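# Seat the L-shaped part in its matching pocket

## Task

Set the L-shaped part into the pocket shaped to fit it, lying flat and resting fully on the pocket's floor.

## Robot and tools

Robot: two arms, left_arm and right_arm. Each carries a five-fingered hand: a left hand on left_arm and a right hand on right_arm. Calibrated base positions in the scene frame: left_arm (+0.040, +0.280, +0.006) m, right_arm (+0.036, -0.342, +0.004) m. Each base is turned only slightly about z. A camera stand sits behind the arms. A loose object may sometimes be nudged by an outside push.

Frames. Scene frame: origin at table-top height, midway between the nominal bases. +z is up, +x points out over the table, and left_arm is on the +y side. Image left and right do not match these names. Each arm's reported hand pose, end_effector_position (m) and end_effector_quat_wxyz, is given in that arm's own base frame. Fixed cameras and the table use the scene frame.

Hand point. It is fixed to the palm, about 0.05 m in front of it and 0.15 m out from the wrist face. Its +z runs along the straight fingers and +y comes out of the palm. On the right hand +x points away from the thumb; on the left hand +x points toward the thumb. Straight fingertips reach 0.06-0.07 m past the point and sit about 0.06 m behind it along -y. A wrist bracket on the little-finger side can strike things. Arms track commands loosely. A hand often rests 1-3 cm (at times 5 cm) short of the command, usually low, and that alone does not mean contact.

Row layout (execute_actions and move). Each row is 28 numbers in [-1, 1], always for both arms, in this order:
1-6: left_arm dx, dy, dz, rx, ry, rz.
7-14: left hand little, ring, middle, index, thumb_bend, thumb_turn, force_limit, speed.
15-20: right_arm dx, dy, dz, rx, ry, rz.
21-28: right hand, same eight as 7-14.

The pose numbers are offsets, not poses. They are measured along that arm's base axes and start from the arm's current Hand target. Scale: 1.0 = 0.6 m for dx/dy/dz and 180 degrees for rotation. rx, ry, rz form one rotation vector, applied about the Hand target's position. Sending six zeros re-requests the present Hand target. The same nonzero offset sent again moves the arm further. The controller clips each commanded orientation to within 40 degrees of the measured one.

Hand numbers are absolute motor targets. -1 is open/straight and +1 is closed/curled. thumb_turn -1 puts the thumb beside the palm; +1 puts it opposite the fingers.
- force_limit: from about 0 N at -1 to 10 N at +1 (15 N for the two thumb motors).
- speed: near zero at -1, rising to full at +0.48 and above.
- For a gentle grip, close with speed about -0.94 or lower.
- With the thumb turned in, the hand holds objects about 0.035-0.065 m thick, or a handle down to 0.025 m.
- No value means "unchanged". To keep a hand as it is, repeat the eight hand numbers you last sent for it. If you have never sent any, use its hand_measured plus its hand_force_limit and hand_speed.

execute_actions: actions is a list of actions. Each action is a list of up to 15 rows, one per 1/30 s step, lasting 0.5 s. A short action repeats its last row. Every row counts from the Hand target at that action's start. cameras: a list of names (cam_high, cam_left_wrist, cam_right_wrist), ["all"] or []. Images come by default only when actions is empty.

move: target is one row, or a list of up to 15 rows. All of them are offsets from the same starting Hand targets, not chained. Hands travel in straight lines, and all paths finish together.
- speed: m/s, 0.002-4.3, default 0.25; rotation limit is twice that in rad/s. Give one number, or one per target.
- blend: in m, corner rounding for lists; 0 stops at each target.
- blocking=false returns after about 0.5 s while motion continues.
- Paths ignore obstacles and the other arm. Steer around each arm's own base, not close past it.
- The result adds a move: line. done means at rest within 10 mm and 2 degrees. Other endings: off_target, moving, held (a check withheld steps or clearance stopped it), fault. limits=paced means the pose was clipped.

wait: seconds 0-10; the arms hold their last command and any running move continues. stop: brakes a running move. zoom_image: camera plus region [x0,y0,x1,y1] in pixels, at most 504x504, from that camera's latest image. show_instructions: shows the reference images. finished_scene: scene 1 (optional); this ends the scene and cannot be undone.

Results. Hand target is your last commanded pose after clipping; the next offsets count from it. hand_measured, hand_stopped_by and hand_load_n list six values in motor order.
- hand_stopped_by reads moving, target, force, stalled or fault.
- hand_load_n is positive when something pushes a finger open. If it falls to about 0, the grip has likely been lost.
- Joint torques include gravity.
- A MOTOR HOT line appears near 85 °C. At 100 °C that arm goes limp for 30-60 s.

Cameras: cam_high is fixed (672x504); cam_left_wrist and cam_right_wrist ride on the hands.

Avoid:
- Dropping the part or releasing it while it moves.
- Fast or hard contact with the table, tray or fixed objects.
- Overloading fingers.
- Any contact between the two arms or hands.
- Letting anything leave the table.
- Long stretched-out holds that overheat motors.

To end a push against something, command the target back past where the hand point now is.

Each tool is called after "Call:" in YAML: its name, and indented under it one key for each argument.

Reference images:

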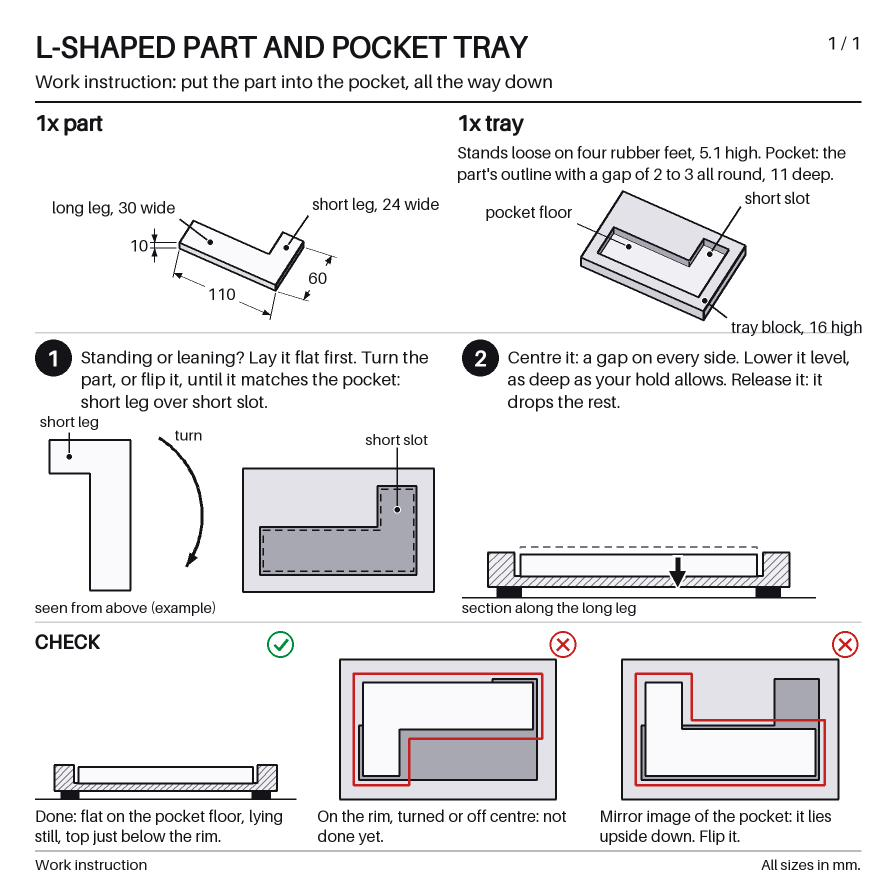

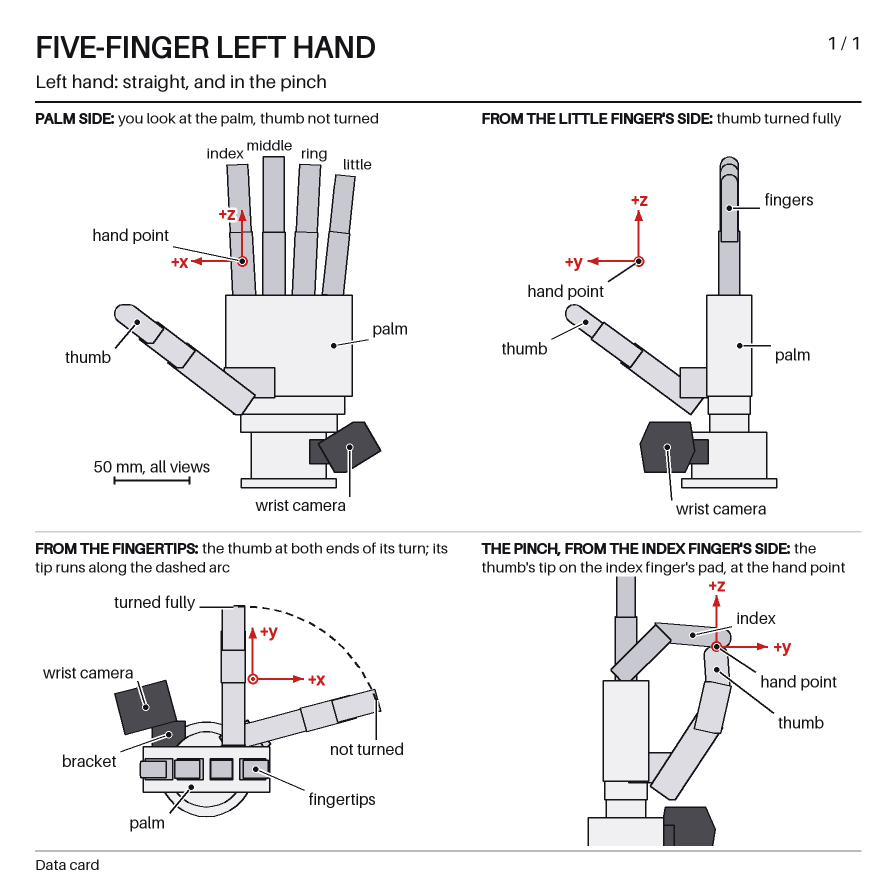

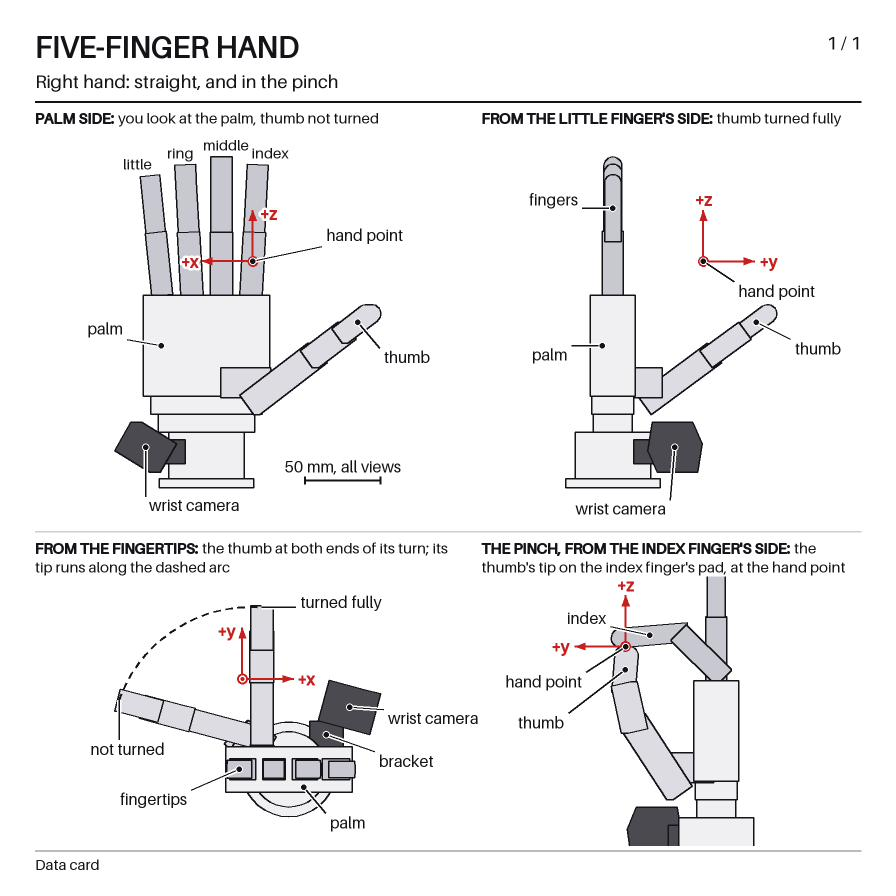

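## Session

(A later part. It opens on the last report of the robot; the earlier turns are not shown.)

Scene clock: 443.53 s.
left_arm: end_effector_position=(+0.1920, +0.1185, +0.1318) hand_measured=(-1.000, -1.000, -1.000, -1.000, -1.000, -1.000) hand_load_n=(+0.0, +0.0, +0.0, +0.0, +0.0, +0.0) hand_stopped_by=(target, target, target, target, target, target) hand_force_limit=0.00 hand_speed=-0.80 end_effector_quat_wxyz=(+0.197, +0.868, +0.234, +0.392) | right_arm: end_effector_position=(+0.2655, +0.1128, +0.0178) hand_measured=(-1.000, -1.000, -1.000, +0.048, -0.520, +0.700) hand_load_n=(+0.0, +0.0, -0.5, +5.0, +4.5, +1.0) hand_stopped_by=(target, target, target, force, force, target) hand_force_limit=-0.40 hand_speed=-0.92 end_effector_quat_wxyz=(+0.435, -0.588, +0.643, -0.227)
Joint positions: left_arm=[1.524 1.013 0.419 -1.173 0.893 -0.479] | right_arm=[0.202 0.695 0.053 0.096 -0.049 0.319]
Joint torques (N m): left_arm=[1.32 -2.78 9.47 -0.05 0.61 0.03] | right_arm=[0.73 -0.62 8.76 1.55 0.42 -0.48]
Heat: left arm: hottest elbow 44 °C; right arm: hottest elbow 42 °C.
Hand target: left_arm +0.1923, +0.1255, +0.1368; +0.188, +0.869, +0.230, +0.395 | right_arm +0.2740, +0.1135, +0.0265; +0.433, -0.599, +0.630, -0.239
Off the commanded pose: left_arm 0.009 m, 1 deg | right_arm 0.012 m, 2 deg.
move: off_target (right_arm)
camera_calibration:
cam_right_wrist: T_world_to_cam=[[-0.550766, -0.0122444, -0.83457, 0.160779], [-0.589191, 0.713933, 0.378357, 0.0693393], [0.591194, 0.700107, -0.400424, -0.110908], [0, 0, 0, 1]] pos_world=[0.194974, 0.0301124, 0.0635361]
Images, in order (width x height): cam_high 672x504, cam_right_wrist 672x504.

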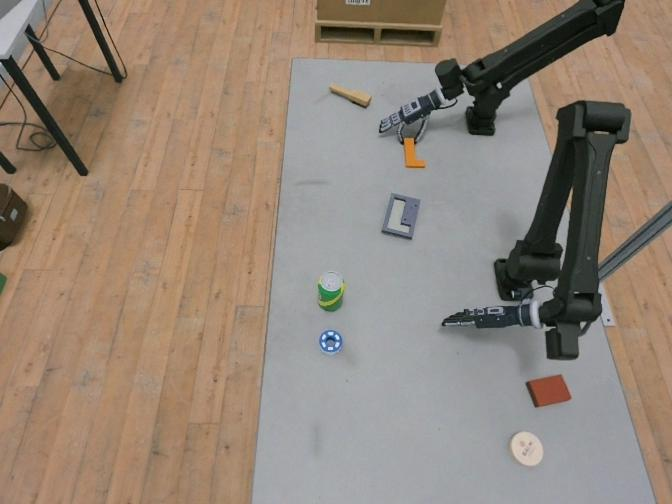

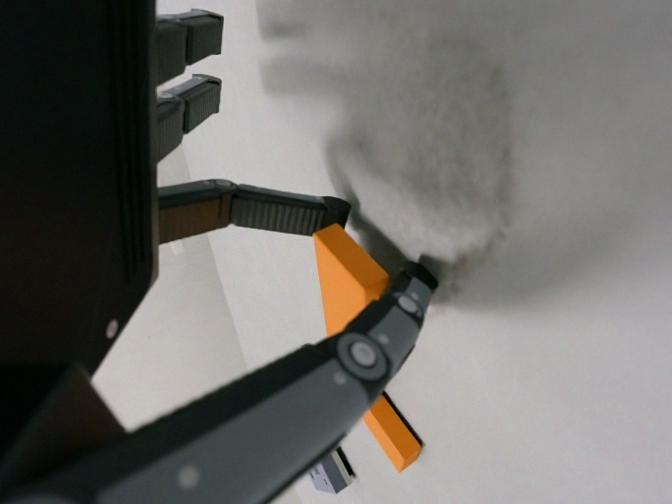

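Call:
move:
  target:
    - [0,0,0,0,0,0,-1,-1,-1,-1,-1,-1,0,-0.8,0,0,-0.012,0,0,0,-1,-1,-1,0.25,-0.25,0.7,-0.4,-0.92]
    - [0,0,0,0,0,0,-1,-1,-1,-1,-1,-1,0,-0.8,0,0,-0.012,0,0,0,-1,-1,-1,-0.2,-0.8,0.7,-0.4,-0.8]
  speed: 0.04
  cameras: ["cam_high","cam_right_wrist"]

Scene clock: 454.00 s.
left_arm: end_effector_position=(+0.1920, +0.1185, +0.1318) hand_measured=(-1.000, -1.000, -1.000, -1.000, -1.000, -1.000) hand_load_n=(+0.0, +0.0, +0.0, +0.0, +0.0, +0.0) hand_stopped_by=(target, target, target, target, target, target) hand_force_limit=0.00 hand_speed=-0.80 end_effector_quat_wxyz=(+0.197, +0.868, +0.234, +0.392) | right_arm: end_effector_position=(+0.2739, +0.1129, +0.0218) hand_measured=(-1.000, -1.000, -1.000, -0.200, -0.798, +0.700) hand_load_n=(+0.0, +0.0, +0.0, +0.0, -2.0, +1.5) hand_stopped_by=(target, target, target, target, target, target) hand_force_limit=-0.40 hand_speed=-0.80 end_effector_quat_wxyz=(+0.442, -0.583, +0.640, -0.236)
Joint positions: left_arm=[1.524 1.013 0.419 -1.173 0.893 -0.479] | right_arm=[0.203 0.731 0.057 0.152 -0.04 0.319]
Joint torques (N m): left_arm=[1.26 -2.73 9.5 -0.08 0.6 0.03] | right_arm=[0.5 0.09 7.34 1.81 0 -0.47]
Heat: left arm: hottest elbow 44 °C; right arm: hottest elbow 42 °C.
Hand target: left_arm +0.1923, +0.1255, +0.1368; +0.188, +0.869, +0.230, +0.395 | right_arm +0.2741, +0.1135, +0.0193; +0.433, -0.599, +0.630, -0.239
Off the commanded pose: left_arm 0.009 m, 1 deg | right_arm 0.003 m, 3 deg.
move: off_target (right_arm)
camera_calibration:
cam_right_wrist: T_world_to_cam=[[-0.529618, -0.00778705, -0.848201, 0.162785], [-0.593176, 0.718193, 0.363787, 0.0736475], [0.606339, 0.6958, -0.384987, -0.118341], [0, 0, 0, 1]] pos_world=[0.201654, 0.0307162, 0.0657223]
Images, in order (width x height): cam_high 672x504, cam_right_wrist 672x504.

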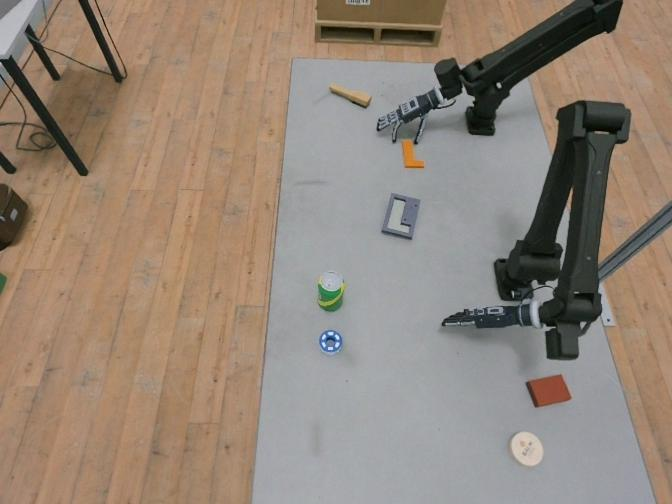

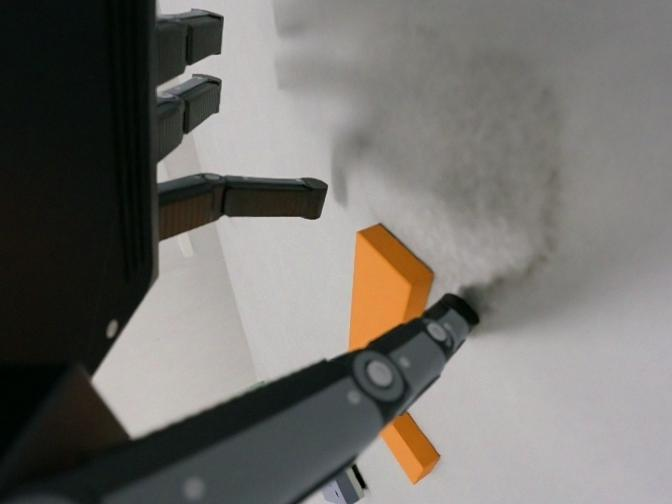

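Call:
move:
  target:
    - [0,0,0,0,0,0,-1,-1,-1,-1,-1,-1,0,-0.8,0,0,0.04,0,0,0,-1,-1,-1,-0.2,-0.8,0.7,-0.4,-0.8]
    - [0,0,0,0,0,0,-1,-1,-1,-1,-1,-1,0,-0.8,0.01,0.05,0.2,-0.083,-0.008,0,-1,-1,-0.2,-0.2,-0.8,0.93,-0.4,-0.5]
  speed: 0.12
  blend: [0.01,0]
  cameras: ["cam_high","cam_right_wrist"]

Call:
zoom_image:
  camera: "cam_high"
  region: [360, 110, 460, 250]

Scene clock: 472.47 s.
left_arm: end_effector_position=(+0.1920, +0.1185, +0.1318) hand_measured=(-1.000, -1.000, -1.000, -1.000, -1.000, -1.000) hand_load_n=(+0.0, +0.0, +0.0, +0.0, +0.0, +0.0) hand_stopped_by=(target, target, target, target, target, target) hand_force_limit=0.00 hand_speed=-0.80 end_effector_quat_wxyz=(+0.197, +0.868, +0.234, +0.392) | right_arm: end_effector_position=(+0.2709, +0.1349, +0.1133) hand_measured=(-1.000, -1.000, -0.200, -0.200, -0.798, +0.930) hand_load_n=(+0.0, +0.0, +0.0, +0.5, +0.0, +0.0) hand_stopped_by=(target, target, target, target, target, target) hand_force_limit=-0.40 hand_speed=-0.50 end_effector_quat_wxyz=(-0.344, +0.649, -0.598, +0.321)
Joint positions: left_arm=[1.524 1.013 0.419 -1.173 0.893 -0.479] | right_arm=[0.578 0.576 0.373 -0.451 0.41 0.29]
Joint torques (N m): left_arm=[1.32 -2.78 9.47 -0.08 0.61 0.03] | right_arm=[0.85 -0.97 11.36 1.62 0.35 -0.27]
Heat: left arm: hottest elbow 44 °C; right arm: hottest elbow 42 °C.
Hand target: left_arm +0.1923, +0.1255, +0.1368; +0.188, +0.869, +0.230, +0.395 | right_arm +0.2801, +0.1434, +0.1394; -0.359, +0.647, -0.588, +0.326
Off the commanded pose: left_arm 0.009 m, 1 deg | right_arm 0.029 m, 2 deg.
move: off_target (right_arm); target 2's new numbers were sent with right_arm's hand 0.029 m and 2 deg from that target
camera_calibration:
cam_right_wrist: T_world_to_cam=[[-0.545031, -0.265456, -0.795283, 0.271841], [-0.597885, 0.788042, 0.146709, 0.0392169], [0.587771, 0.555449, -0.588219, -0.0496192], [0, 0, 0, 1]] pos_world=[0.200774, 0.0688182, 0.18125]
Images, in order (width x height): cam_high 672x504, cam_right_wrist 672x504.

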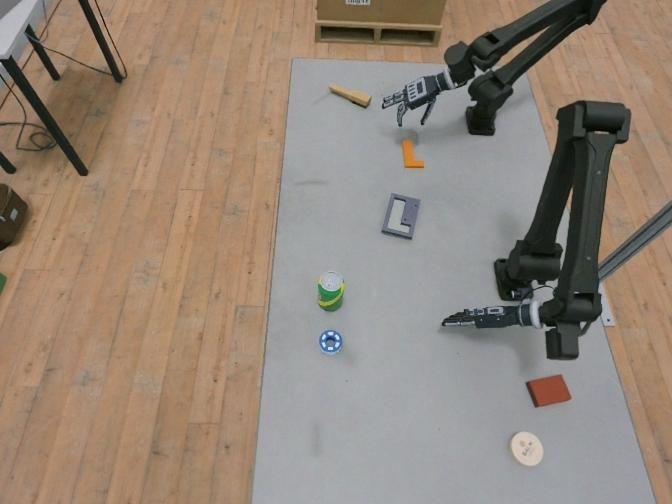

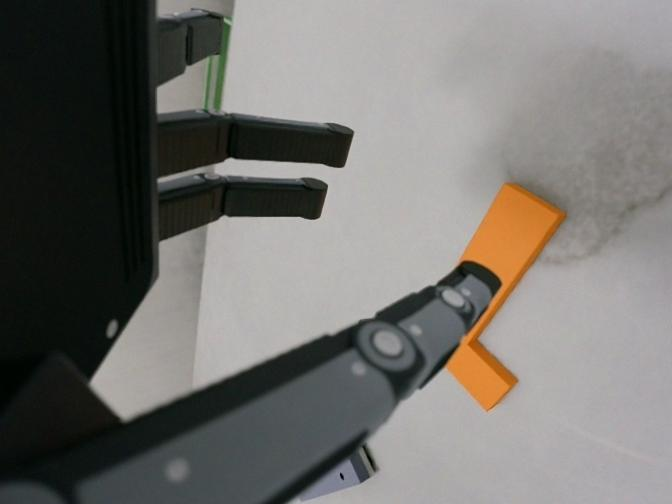

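Scaled by 3.600 from the camera's 672x504 image, which has a finer 960x720 frame.

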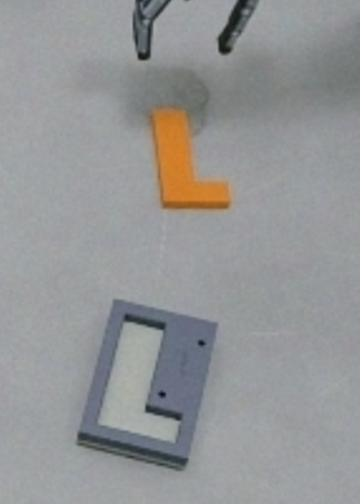

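Call:
zoom_image:
  camera: "cam_right_wrist"
  region: [420, 160, 600, 420]

Scaled by 1.938 from the camera's 672x504 image, which has a finer 960x720 frame.

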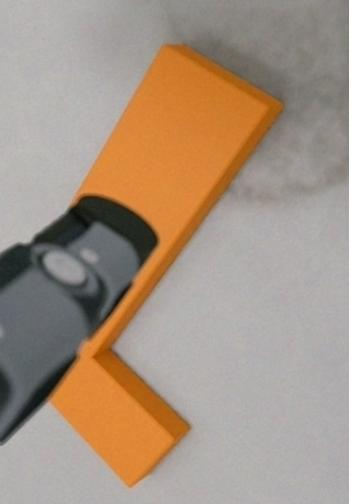

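Call:
move:
  target: [0,0,0,0,0,0,-1,-1,-1,-1,-1,-1,0,-0.8,-0.0168,0.0877,-0.129,0,0,-0.0156,-1,-1,-0.2,-0.2,-0.8,0.93,-0.4,-0.5]
  speed: 0.12
  cameras: ["cam_right_wrist"]

Call:
zoom_image:
  camera: "cam_right_wrist"
  region: [280, 100, 620, 440]

Scene clock: 517.33 s.
left_arm: end_effector_position=(+0.1920, +0.1185, +0.1318) hand_measured=(-1.000, -1.000, -1.000, -1.000, -1.000, -1.000) hand_load_n=(+0.0, +0.0, +0.0, +0.0, +0.0, +0.0) hand_stopped_by=(target, target, target, target, target, target) hand_force_limit=0.00 hand_speed=-0.80 end_effector_quat_wxyz=(+0.197, +0.868, +0.234, +0.392) | right_arm: end_effector_position=(+0.2699, +0.1918, +0.0625) hand_measured=(-1.000, -1.000, -0.200, -0.200, -0.798, +0.930) hand_load_n=(+0.0, +0.0, +0.0, +0.0, +0.0, +0.0) hand_stopped_by=(target, target, target, target, target, target) hand_force_limit=-0.40 hand_speed=-0.50 end_effector_quat_wxyz=(-0.344, +0.638, -0.600, +0.338)
Joint positions: left_arm=[1.524 1.013 0.419 -1.173 0.893 -0.479] | right_arm=[0.847 0.861 0.327 -0.206 0.657 0.488]
Joint torques (N m): left_arm=[1.38 -2.73 9.47 -0.08 0.61 0.04] | right_arm=[0.62 -2.9 6.6 2.47 0.56 0.02]
Motor temperatures (°C): left_arm=[35 25 44 29 33 24] | right_arm=[32 32 49 30 26 28]
Heat: left arm: hottest elbow 44 °C; right arm: hottest elbow 49 °C.
Hand target: left_arm +0.1923, +0.1255, +0.1368; +0.188, +0.869, +0.230, +0.395 | right_arm +0.2700, +0.1961, +0.0620; -0.351, +0.633, -0.604, +0.335
Off the commanded pose: left_arm 0.009 m, 1 deg | right_arm 0.004 m, 1 deg.
move: done
camera_calibration:
cam_right_wrist: T_world_to_cam=[[-0.529653, -0.258967, -0.807715, 0.241431], [-0.578459, 0.806737, 0.120666, -0.00587896], [0.620365, 0.531141, -0.577093, -0.115369], [0, 0, 0, 1]] pos_world=[0.196045, 0.128543, 0.129138]
Images, in order (width x height): cam_right_wrist 672x504.

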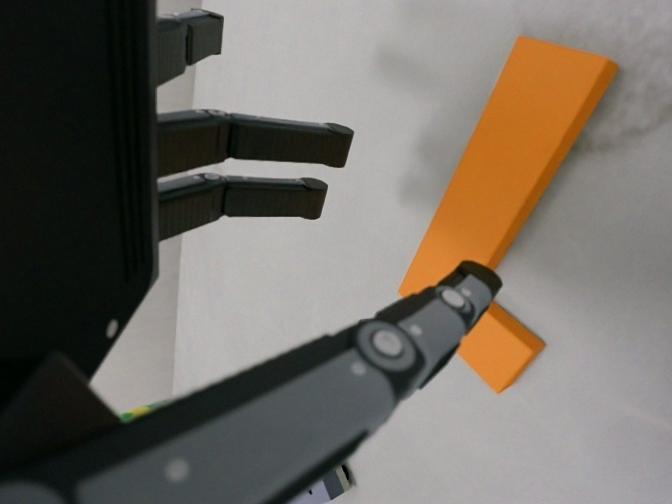

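Scaled by 1.482 from the camera's 672x504 image, which has a finer 960x720 frame.

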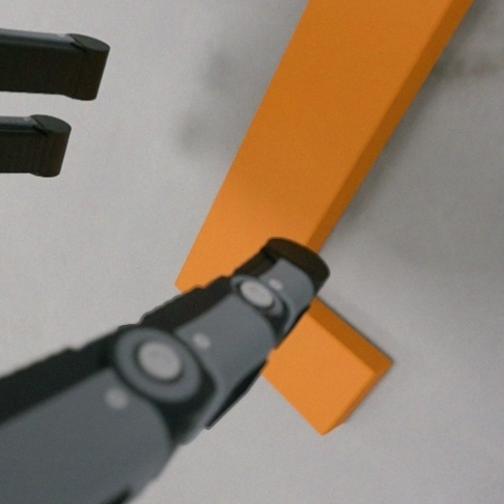

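Call:
move:
  target: [0,0,0,0,0,0,-1,-1,-1,-1,-1,-1,0,-0.8,-0.0078,0,-0.0717,0,0,-0.0094,-1,-1,-0.1,-0.1,-0.6,0.93,-0.4,-0.5]
  speed: 0.06
  cameras: ["cam_right_wrist"]

Call:
zoom_image:
  camera: "cam_right_wrist"
  region: [280, 100, 560, 380]

Scene clock: 529.57 s.
left_arm: end_effector_position=(+0.1920, +0.1185, +0.1318) hand_measured=(-1.000, -1.000, -1.000, -1.000, -1.000, -1.000) hand_load_n=(+0.0, +0.0, +0.0, +0.0, +0.0, +0.0) hand_stopped_by=(target, target, target, target, target, target) hand_force_limit=0.00 hand_speed=-0.80 end_effector_quat_wxyz=(+0.197, +0.868, +0.234, +0.392) | right_arm: end_effector_position=(+0.2668, +0.1926, +0.0206) hand_measured=(-1.000, -1.000, -0.100, -0.100, -0.600, +0.930) hand_load_n=(+0.0, +0.0, +0.0, +0.0, +0.0, +0.0) hand_stopped_by=(target, target, target, target, target, target) hand_force_limit=-0.40 hand_speed=-0.50 end_effector_quat_wxyz=(-0.340, +0.627, -0.610, +0.344)
Joint positions: left_arm=[1.524 1.013 0.419 -1.173 0.893 -0.479] | right_arm=[0.877 1.01 0.261 -0.022 0.703 0.543]
Joint torques (N m): left_arm=[1.26 -2.67 9.48 -0.06 0.61 0.04] | right_arm=[0.85 -3.19 5.5 2.17 0.61 0.03]
Heat: left arm: hottest elbow 44 °C; right arm: hottest elbow 47 °C.
Hand target: left_arm +0.1923, +0.1255, +0.1368; +0.188, +0.869, +0.230, +0.395 | right_arm +0.2653, +0.1960, +0.0189; -0.346, +0.624, -0.613, +0.340
Off the commanded pose: left_arm 0.009 m, 1 deg | right_arm 0.004 m, 1 deg.
move: done
camera_calibration:
cam_right_wrist: T_world_to_cam=[[-0.536116, -0.239894, -0.809339, 0.204255], [-0.55254, 0.824568, 0.121602, -0.013689], [0.638184, 0.512385, -0.574615, -0.139293], [0, 0, 0, 1]] pos_world=[0.190835, 0.131659, 0.0869362]
Images, in order (width x height): cam_right_wrist 672x504.

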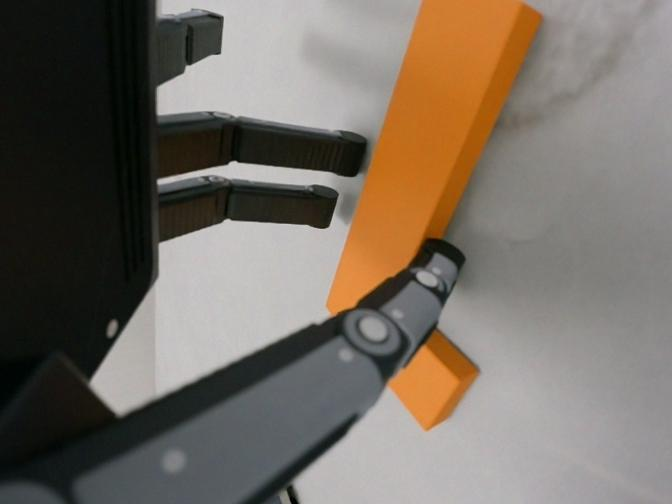

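Scaled by 1.800 from the camera's 672x504 image, which has a finer 960x720 frame.

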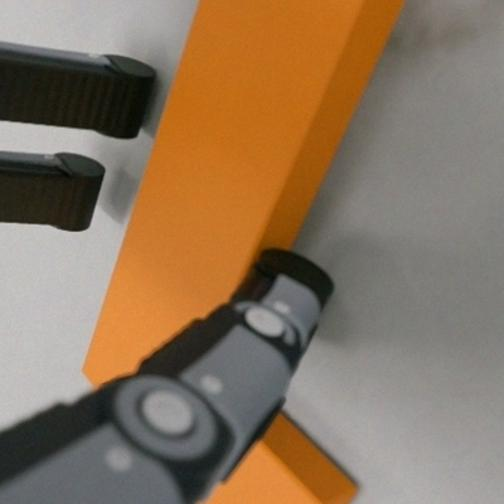

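Call:
move:
  target: [0,0,0,0,0,0,-1,-1,-1,-1,-1,-1,0,-0.8,0,0,-0.0085,0,0,0,-1,-1,-0.1,-0.1,-0.56,0.93,-0.4,-0.7]
  speed: 0.04
  cameras: ["cam_right_wrist"]

Call:
zoom_image:
  camera: "cam_right_wrist"
  region: [280, 100, 560, 380]

Scene clock: 544.47 s.
left_arm: end_effector_position=(+0.1920, +0.1185, +0.1318) hand_measured=(-1.000, -1.000, -1.000, -1.000, -1.000, -1.000) hand_load_n=(+0.0, +0.0, +0.0, +0.0, +0.0, +0.0) hand_stopped_by=(target, target, target, target, target, target) hand_force_limit=0.00 hand_speed=-0.80 end_effector_quat_wxyz=(+0.197, +0.868, +0.234, +0.392) | right_arm: end_effector_position=(+0.2690, +0.1942, +0.0193) hand_measured=(-1.000, -1.000, -0.100, -0.100, -0.560, +0.930) hand_load_n=(+0.0, +0.0, -1.5, +0.0, +0.0, +0.0) hand_stopped_by=(target, target, target, target, target, target) hand_force_limit=-0.40 hand_speed=-0.70 end_effector_quat_wxyz=(-0.345, +0.623, -0.611, +0.345)
Joint positions: left_arm=[1.524 1.013 0.419 -1.173 0.893 -0.479] | right_arm=[0.878 1.027 0.257 0.009 0.707 0.545]
Joint torques (N m): left_arm=[1.32 -2.84 9.48 -0.08 0.61 0.04] | right_arm=[0.85 -2.9 5.2 2.26 0.4 0.02]
Heat: left arm: hottest elbow 44 °C; right arm: hottest elbow 45 °C.
Hand target: left_arm +0.1923, +0.1255, +0.1368; +0.188, +0.869, +0.230, +0.395 | right_arm +0.2654, +0.1961, +0.0139; -0.346, +0.624, -0.613, +0.340
Off the commanded pose: left_arm 0.009 m, 1 deg | right_arm 0.007 m, 1 deg.
move: done
camera_calibration:
cam_right_wrist: T_world_to_cam=[[-0.529493, -0.231844, -0.816018, 0.201527], [-0.550608, 0.8257, 0.12268, -0.0143795], [0.645344, 0.514265, -0.564857, -0.144788], [0, 0, 0, 1]] pos_world=[0.192227, 0.133055, 0.0844291]
Images, in order (width x height): cam_right_wrist 672x504.

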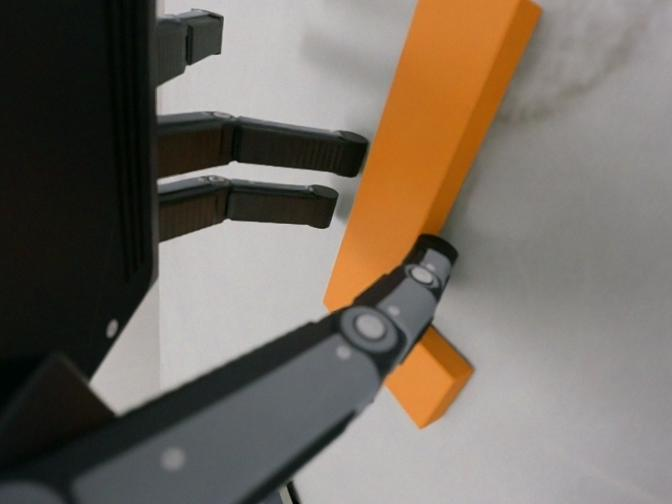

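Scaled by 1.800 from the camera's 672x504 image, which has a finer 960x720 frame.

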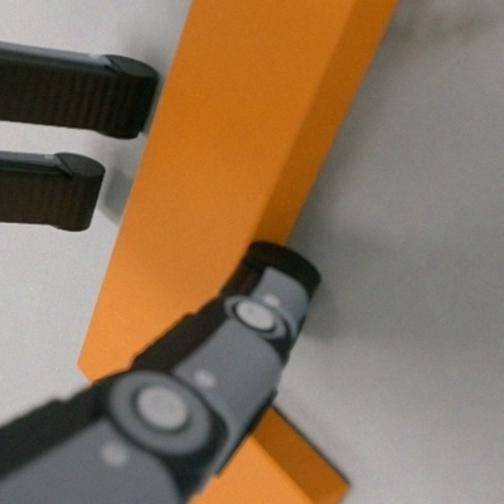

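Call:
move:
  target:
    - [0,0,0,0,0,0,-1,-1,-1,-1,-1,-1,0,-0.8,-0.0015,-0.0178,0.04,0,0,0,-1,-1,-0.8,-0.1,-0.6,0.7,-0.4,-0.2]
    - [0,0,0,0,0,0,-1,-1,-1,-1,-1,-1,0,-0.8,-0.0015,-0.0178,0.0025,0,0,0,-1,-1,-0.8,-0.1,-0.56,0.7,-0.4,-0.2]
  speed: 0.06
  cameras: ["cam_right_wrist"]

Call:
zoom_image:
  camera: "cam_right_wrist"
  region: [280, 100, 560, 380]

Scene clock: 567.43 s.
left_arm: end_effector_position=(+0.1920, +0.1185, +0.1318) hand_measured=(-1.000, -1.000, -1.000, -1.000, -1.000, -1.000) hand_load_n=(+0.0, +0.0, +0.0, +0.0, -0.5, +0.5) hand_stopped_by=(target, target, target, target, target, target) hand_force_limit=0.00 hand_speed=-0.80 end_effector_quat_wxyz=(+0.197, +0.868, +0.234, +0.392) | right_arm: end_effector_position=(+0.2631, +0.1886, +0.0183) hand_measured=(-1.000, -1.000, -0.800, -0.100, -0.560, +0.700) hand_load_n=(+0.0, +0.0, +0.0, +0.0, +0.0, +0.0) hand_stopped_by=(target, target, target, target, target, target) hand_force_limit=-0.40 hand_speed=-0.20 end_effector_quat_wxyz=(-0.348, +0.624, -0.613, +0.338)
Joint positions: left_arm=[1.524 1.013 0.419 -1.173 0.893 -0.479] | right_arm=[0.87 0.986 0.234 -0.002 0.688 0.545]
Joint torques (N m): left_arm=[1.26 -2.78 9.48 -0.05 0.61 0.03] | right_arm=[-0.91 -3.14 5.46 2.37 0.3 -0.23]
Motor temperatures (°C): left_arm=[35 25 44 29 33 24] | right_arm=[32 32 44 30 26 28]
Heat: left arm: hottest elbow 44 °C; right arm: hottest elbow 44 °C.
Hand target: left_arm +0.1923, +0.1255, +0.1368; +0.188, +0.869, +0.230, +0.395 | right_arm +0.2644, +0.1855, +0.0154; -0.346, +0.624, -0.613, +0.340
Off the commanded pose: left_arm 0.009 m, 1 deg | right_arm 0.005 m, 0 deg.
move: done
camera_calibration:
cam_right_wrist: T_world_to_cam=[[-0.532675, -0.223855, -0.816178, 0.195632], [-0.554503, 0.820869, 0.136752, -0.0111904], [0.639362, 0.525417, -0.561384, -0.139248], [0, 0, 0, 1]] pos_world=[0.187033, 0.126142, 0.0830288]
Images, in order (width x height): cam_right_wrist 672x504.

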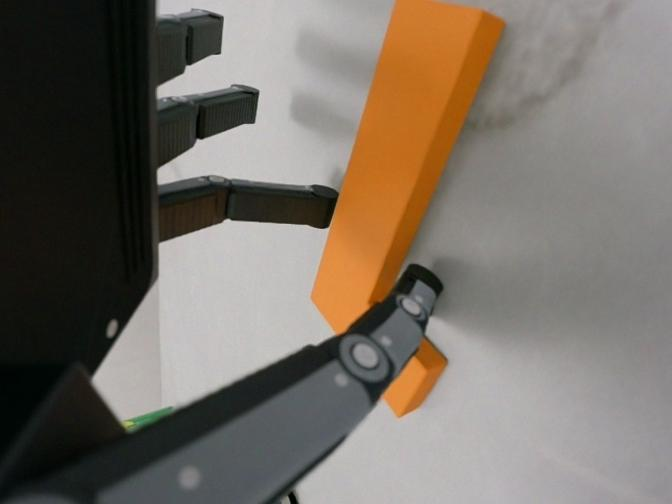

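Scaled by 1.800 from the camera's 672x504 image, which has a finer 960x720 frame.

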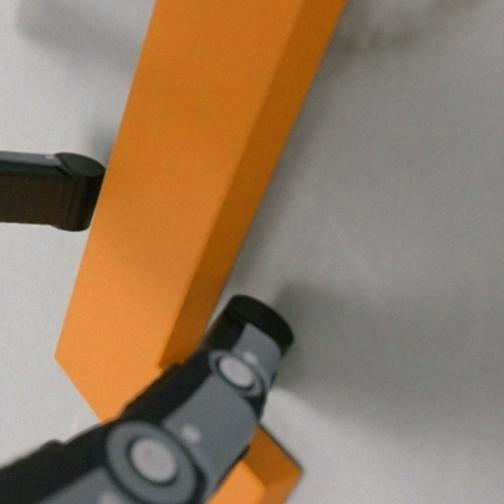

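Call:
move:
  target: [0,0,0,0,0,0,-1,-1,-1,-1,-1,-1,0,-0.8,0.003,-0.005,-0.0115,0,0,0,-1,-1,-0.8,-0.1,-0.5,0.7,-0.4,-0.7]
  speed: 0.04
  cameras: ["cam_right_wrist"]

Call:
zoom_image:
  camera: "cam_right_wrist"
  region: [280, 100, 560, 380]

Scene clock: 582.07 s.
left_arm: end_effector_position=(+0.1920, +0.1185, +0.1318) hand_measured=(-1.000, -1.000, -1.000, -1.000, -1.000, -1.000) hand_load_n=(+0.0, +0.0, +0.0, +0.0, +0.0, +0.0) hand_stopped_by=(target, target, target, target, target, target) hand_force_limit=0.00 hand_speed=-0.80 end_effector_quat_wxyz=(+0.197, +0.868, +0.234, +0.392) | right_arm: end_effector_position=(+0.2670, +0.1890, +0.0161) hand_measured=(-1.000, -1.000, -0.800, -0.100, -0.500, +0.700) hand_load_n=(+0.0, +0.0, +0.0, -0.5, +0.0, -0.5) hand_stopped_by=(target, target, target, target, target, target) hand_force_limit=-0.40 hand_speed=-0.70 end_effector_quat_wxyz=(-0.356, +0.618, -0.615, +0.336)
Joint positions: left_arm=[1.524 1.013 0.419 -1.173 0.893 -0.479] | right_arm=[0.856 1.006 0.224 0.05 0.678 0.54]
Joint torques (N m): left_arm=[1.26 -2.78 9.48 -0.08 0.61 0.03] | right_arm=[-0.85 -2.67 5.04 2.28 0.19 -0.29]
Heat: left arm: hottest elbow 44 °C; right arm: hottest elbow 43 °C.
Hand target: left_arm +0.1923, +0.1255, +0.1368; +0.188, +0.869, +0.230, +0.395 | right_arm +0.2661, +0.1824, +0.0083; -0.346, +0.624, -0.613, +0.340
Off the commanded pose: left_arm 0.009 m, 1 deg | right_arm 0.010 m, 1 deg.
move: done
camera_calibration:
cam_right_wrist: T_world_to_cam=[[-0.526258, -0.207526, -0.824613, 0.191255], [-0.55237, 0.82072, 0.145969, -0.00976105], [0.646483, 0.532308, -0.546541, -0.146589], [0, 0, 0, 1]] pos_world=[0.190025, 0.125732, 0.0790192]
Images, in order (width x height): cam_right_wrist 672x504.

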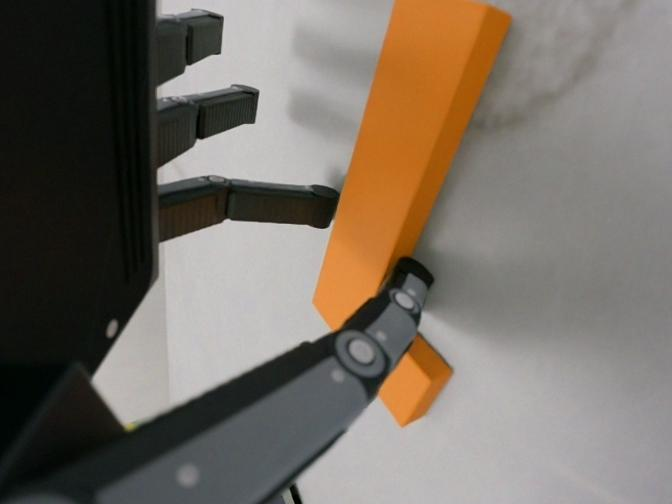

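Scaled by 1.800 from the camera's 672x504 image, which has a finer 960x720 frame.

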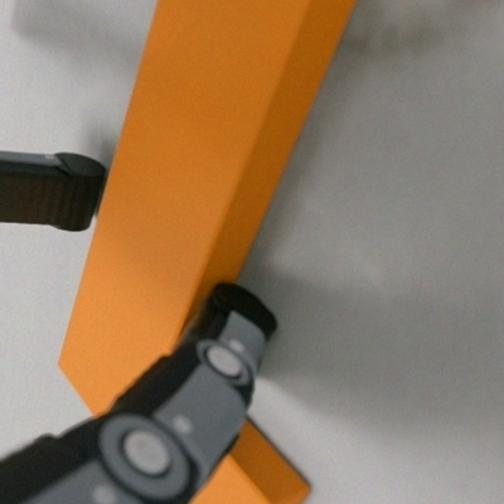

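Call:
move:
  target: [0,0,0,0,0,0,-1,-1,-1,-1,-1,-1,0,-0.8,0,0,0.004,0,0,0,-1,-1,-0.8,0.25,-0.2,0.7,-0.4,-0.92]
  speed: 0.04
  cameras: ["cam_right_wrist"]

Call:
zoom_image:
  camera: "cam_right_wrist"
  region: [280, 100, 560, 380]

Scene clock: 588.17 s.
left_arm: end_effector_position=(+0.1920, +0.1185, +0.1318) hand_measured=(-1.000, -1.000, -1.000, -1.000, -1.000, -1.000) hand_load_n=(+0.0, +0.0, +0.0, +0.0, +0.0, +0.0) hand_stopped_by=(target, target, target, target, target, target) hand_force_limit=0.00 hand_speed=-0.80 end_effector_quat_wxyz=(+0.197, +0.868, +0.234, +0.392) | right_arm: end_effector_position=(+0.2672, +0.1888, +0.0160) hand_measured=(-1.000, -1.000, -0.800, -0.006, -0.442, +0.700) hand_load_n=(+0.0, +0.0, +0.0, +6.5, +4.5, -0.5) hand_stopped_by=(target, target, target, force, force, target) hand_force_limit=-0.40 hand_speed=-0.92 end_effector_quat_wxyz=(-0.355, +0.618, -0.615, +0.336)
Joint positions: left_arm=[1.524 1.013 0.419 -1.173 0.893 -0.479] | right_arm=[0.854 1.006 0.224 0.05 0.676 0.538]
Joint torques (N m): left_arm=[1.32 -2.78 9.48 -0.08 0.61 0.04] | right_arm=[-0.79 -3.49 5.26 1.8 0.29 -0.33]
Heat: left arm: hottest elbow 44 °C; right arm: hottest elbow 43 °C.
Hand target: left_arm +0.1923, +0.1255, +0.1368; +0.188, +0.869, +0.230, +0.395 | right_arm +0.2662, +0.1824, +0.0108; -0.346, +0.624, -0.613, +0.340
Off the commanded pose: left_arm 0.009 m, 1 deg | right_arm 0.008 m, 1 deg.
move: done
camera_calibration:
cam_right_wrist: T_world_to_cam=[[-0.526679, -0.207877, -0.824255, 0.191416], [-0.552555, 0.820568, 0.146123, -0.00944396], [0.645981, 0.532406, -0.547039, -0.14649], [0, 0, 0, 1]] pos_world=[0.190226, 0.125532, 0.0790196]
Images, in order (width x height): cam_right_wrist 672x504.

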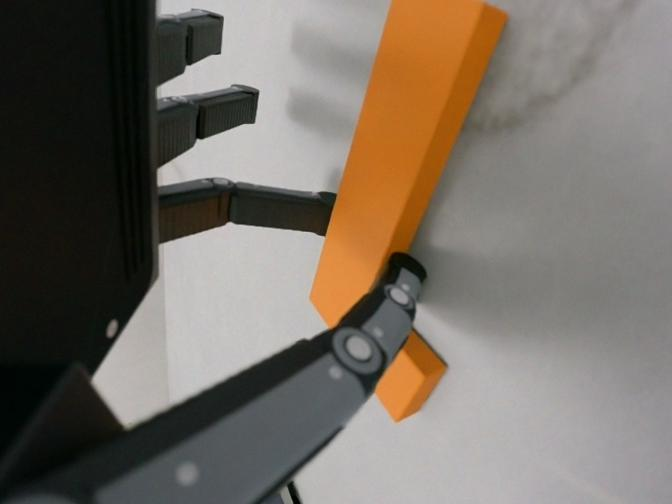

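Scaled by 1.800 from the camera's 672x504 image, which has a finer 960x720 frame.

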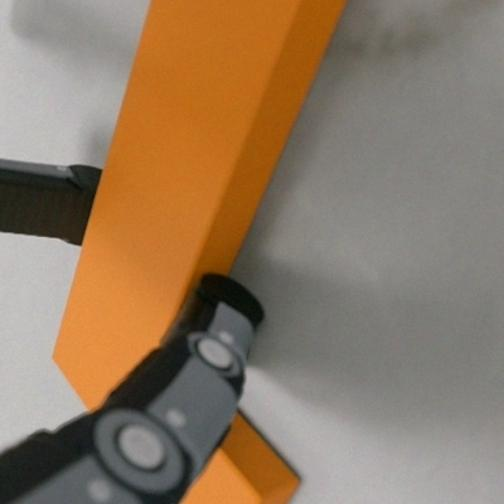

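Call:
move:
  target: [0,0,0,0,0,0,-1,-1,-1,-1,-1,-1,0,-0.8,0,0.01,0.15,0,0,0,-1,-1,-0.8,0.25,-0.2,0.7,-0.4,-0.92]
  speed: 0.08
  cameras: ["cam_high","cam_right_wrist"]

Call:
zoom_image:
  camera: "cam_high"
  region: [360, 70, 480, 250]

Scene clock: 594.20 s.
left_arm: end_effector_position=(+0.1920, +0.1185, +0.1318) hand_measured=(-1.000, -1.000, -1.000, -1.000, -1.000, -1.000) hand_load_n=(+0.5, +0.0, +0.0, +0.0, +0.0, +0.0) hand_stopped_by=(target, target, target, target, target, target) hand_force_limit=0.00 hand_speed=-0.80 end_effector_quat_wxyz=(+0.197, +0.868, +0.234, +0.392) | right_arm: end_effector_position=(+0.2563, +0.1744, +0.0740) hand_measured=(-1.000, -1.000, -0.800, -0.006, -0.442, +0.700) hand_load_n=(+0.0, +0.0, +0.0, +6.5, +4.5, -0.5) hand_stopped_by=(target, target, target, force, force, target) hand_force_limit=-0.40 hand_speed=-0.92 end_effector_quat_wxyz=(-0.324, +0.634, -0.614, +0.341)
Joint positions: left_arm=[1.524 1.013 0.419 -1.173 0.893 -0.479] | right_arm=[0.854 0.764 0.346 -0.385 0.683 0.538]
Joint torques (N m): left_arm=[1.32 -2.78 9.48 -0.08 0.61 0.03] | right_arm=[0.62 -3.49 10.61 1.31 0.61 -0.17]
Heat: left arm: hottest elbow 44 °C; right arm: hottest elbow 43 °C.
Hand target: left_arm +0.1923, +0.1255, +0.1368; +0.188, +0.869, +0.230, +0.395 | right_arm +0.2662, +0.1885, +0.1009; -0.346, +0.624, -0.613, +0.340
Off the commanded pose: left_arm 0.009 m, 1 deg | right_arm 0.032 m, 3 deg.
move: off_target (right_arm)
camera_calibration:
cam_right_wrist: T_world_to_cam=[[-0.562355, -0.250986, -0.787885, 0.244496], [-0.543119, 0.830589, 0.123063, -0.0145313], [0.623522, 0.49712, -0.6034, -0.083967], [0, 0, 0, 1]] pos_world=[0.181957, 0.115176, 0.143758]
Images, in order (width x height): cam_high 672x504, cam_right_wrist 672x504.

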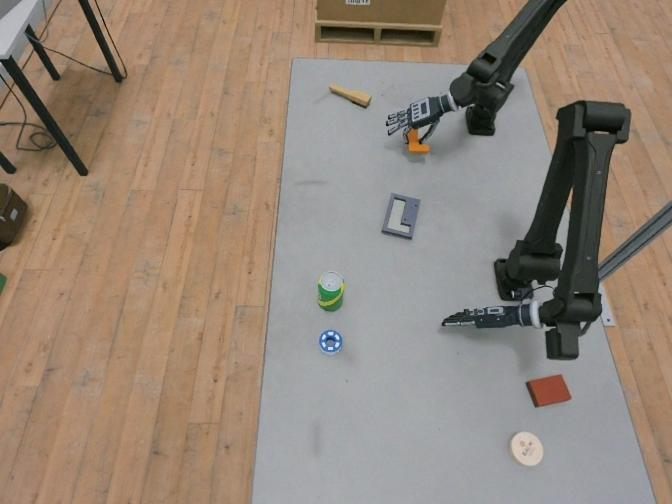

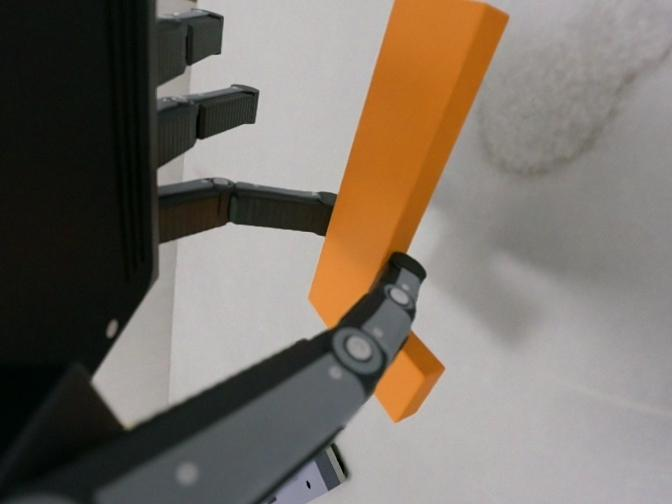

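Scaled by 2.800 from the camera's 672x504 image, which has a finer 960x720 frame.

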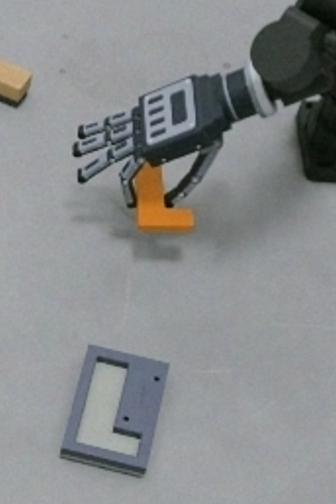

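Call:
move:
  target: [0,0,0,0,0,0,-1,-1,-1,-1,-1,-1,0,-0.8,0.0663,0.4308,0,0,0,-0.05,-1,-1,-0.8,0.25,-0.2,0.7,-0.4,-0.92]
  speed: 0.12
  cameras: ["cam_high","cam_right_wrist"]

Call:
zoom_image:
  camera: "cam_right_wrist"
  region: [250, 0, 672, 460]

Scene clock: 628.80 s.
left_arm: end_effector_position=(+0.1920, +0.1185, +0.1318) hand_measured=(-1.000, -1.000, -1.000, -1.000, -1.000, -1.000) hand_load_n=(+0.0, +0.0, +0.0, +0.0, +0.0, +0.0) hand_stopped_by=(target, target, target, target, target, target) hand_force_limit=0.00 hand_speed=-0.80 end_effector_quat_wxyz=(+0.197, +0.868, +0.234, +0.392) | right_arm: end_effector_position=(+0.3024, +0.4276, +0.0886) hand_measured=(-1.000, -1.000, -0.800, -0.006, -0.442, +0.700) hand_load_n=(+0.0, +0.0, +0.0, +6.5, +4.5, -0.5) hand_stopped_by=(target, target, target, force, force, target) hand_force_limit=-0.40 hand_speed=-0.92 end_effector_quat_wxyz=(+0.304, -0.583, +0.655, -0.373)
Joint positions: left_arm=[1.524 1.013 0.419 -1.173 0.893 -0.479] | right_arm=[1.19 1.596 1.068 -0.712 0.967 1.13]
Joint torques (N m): left_arm=[1.32 -2.73 9.48 -0.05 0.61 0.04] | right_arm=[0.56 -11.69 9.4 0.75 0.97 0.05]
Motor temperatures (°C): left_arm=[34 25 44 29 33 24] | right_arm=[32 32 49 30 26 28]
Heat: left arm: hottest elbow 44 °C; right arm: hottest elbow 49 °C.
Hand target: left_arm +0.1923, +0.1255, +0.1368; +0.188, +0.869, +0.230, +0.395 | right_arm +0.3060, +0.4469, +0.1008; +0.318, -0.574, +0.660, -0.366
Off the commanded pose: left_arm 0.009 m, 1 deg | right_arm 0.023 m, 2 deg.
move: off_target (right_arm)
camera_calibration:
cam_right_wrist: T_world_to_cam=[[-0.573946, -0.171537, -0.800725, 0.316107], [-0.417717, 0.902361, 0.106103, -0.268661], [0.704343, 0.395374, -0.58956, -0.211981], [0, 0, 0, 1]] pos_world=[0.218511, 0.380465, 0.156645]
Images, in order (width x height): cam_high 672x504, cam_right_wrist 672x504.

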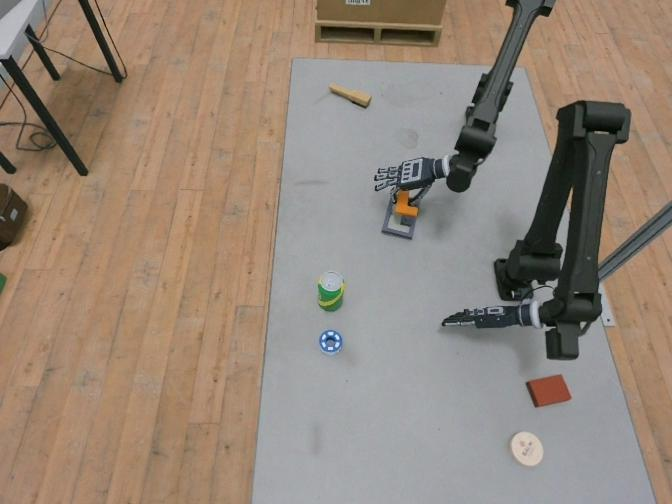

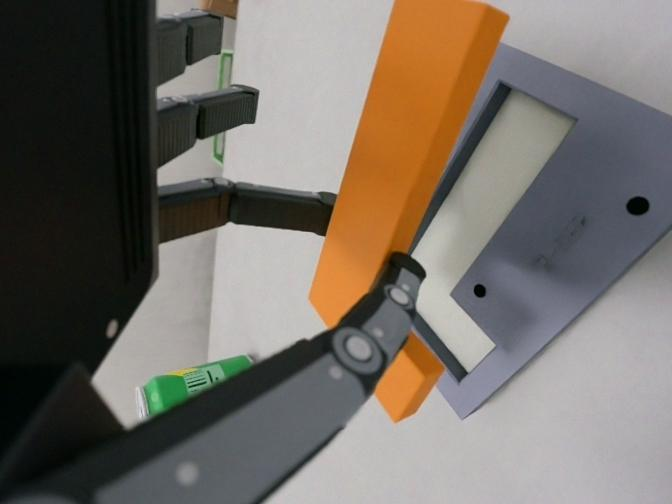

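Scaled by 1.096 from the camera's 672x504 image, which has a finer 960x720 frame.

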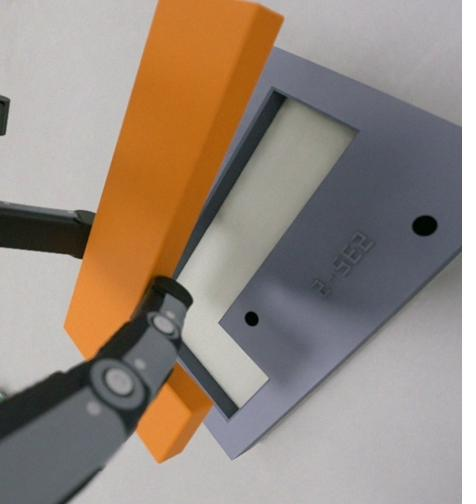

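Call:
zoom_image:
  camera: "cam_right_wrist"
  region: [400, 260, 540, 430]

Call:
zoom_image:
  camera: "cam_right_wrist"
  region: [440, 40, 620, 220]

Call:
zoom_image:
  camera: "cam_right_wrist"
  region: [290, 250, 470, 430]

Scaled by 2.965 from the camera's 672x504 image, which has a finer 960x720 frame.

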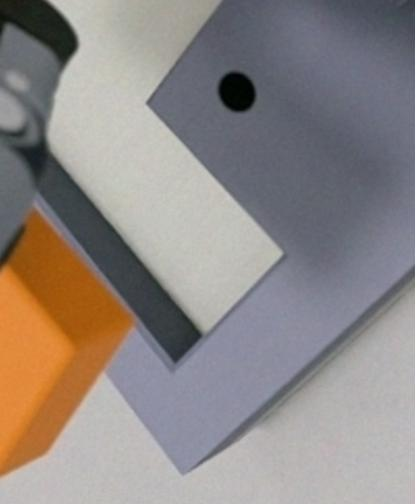

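Scaled by 2.800 from the camera's 672x504 image, which has a finer 960x720 frame.

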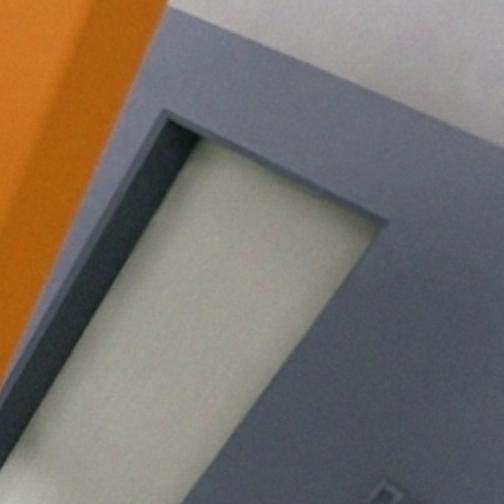

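Scaled by 2.800 from the camera's 672x504 image, which has a finer 960x720 frame.

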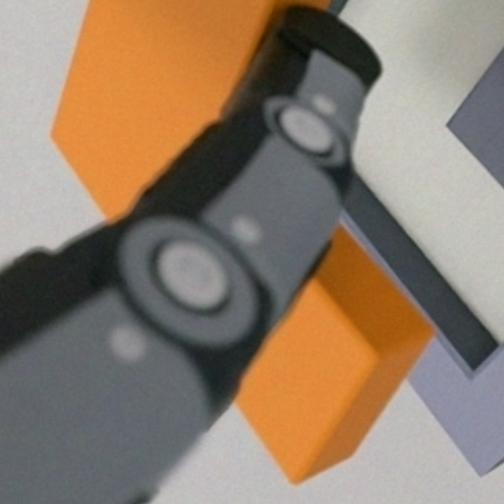

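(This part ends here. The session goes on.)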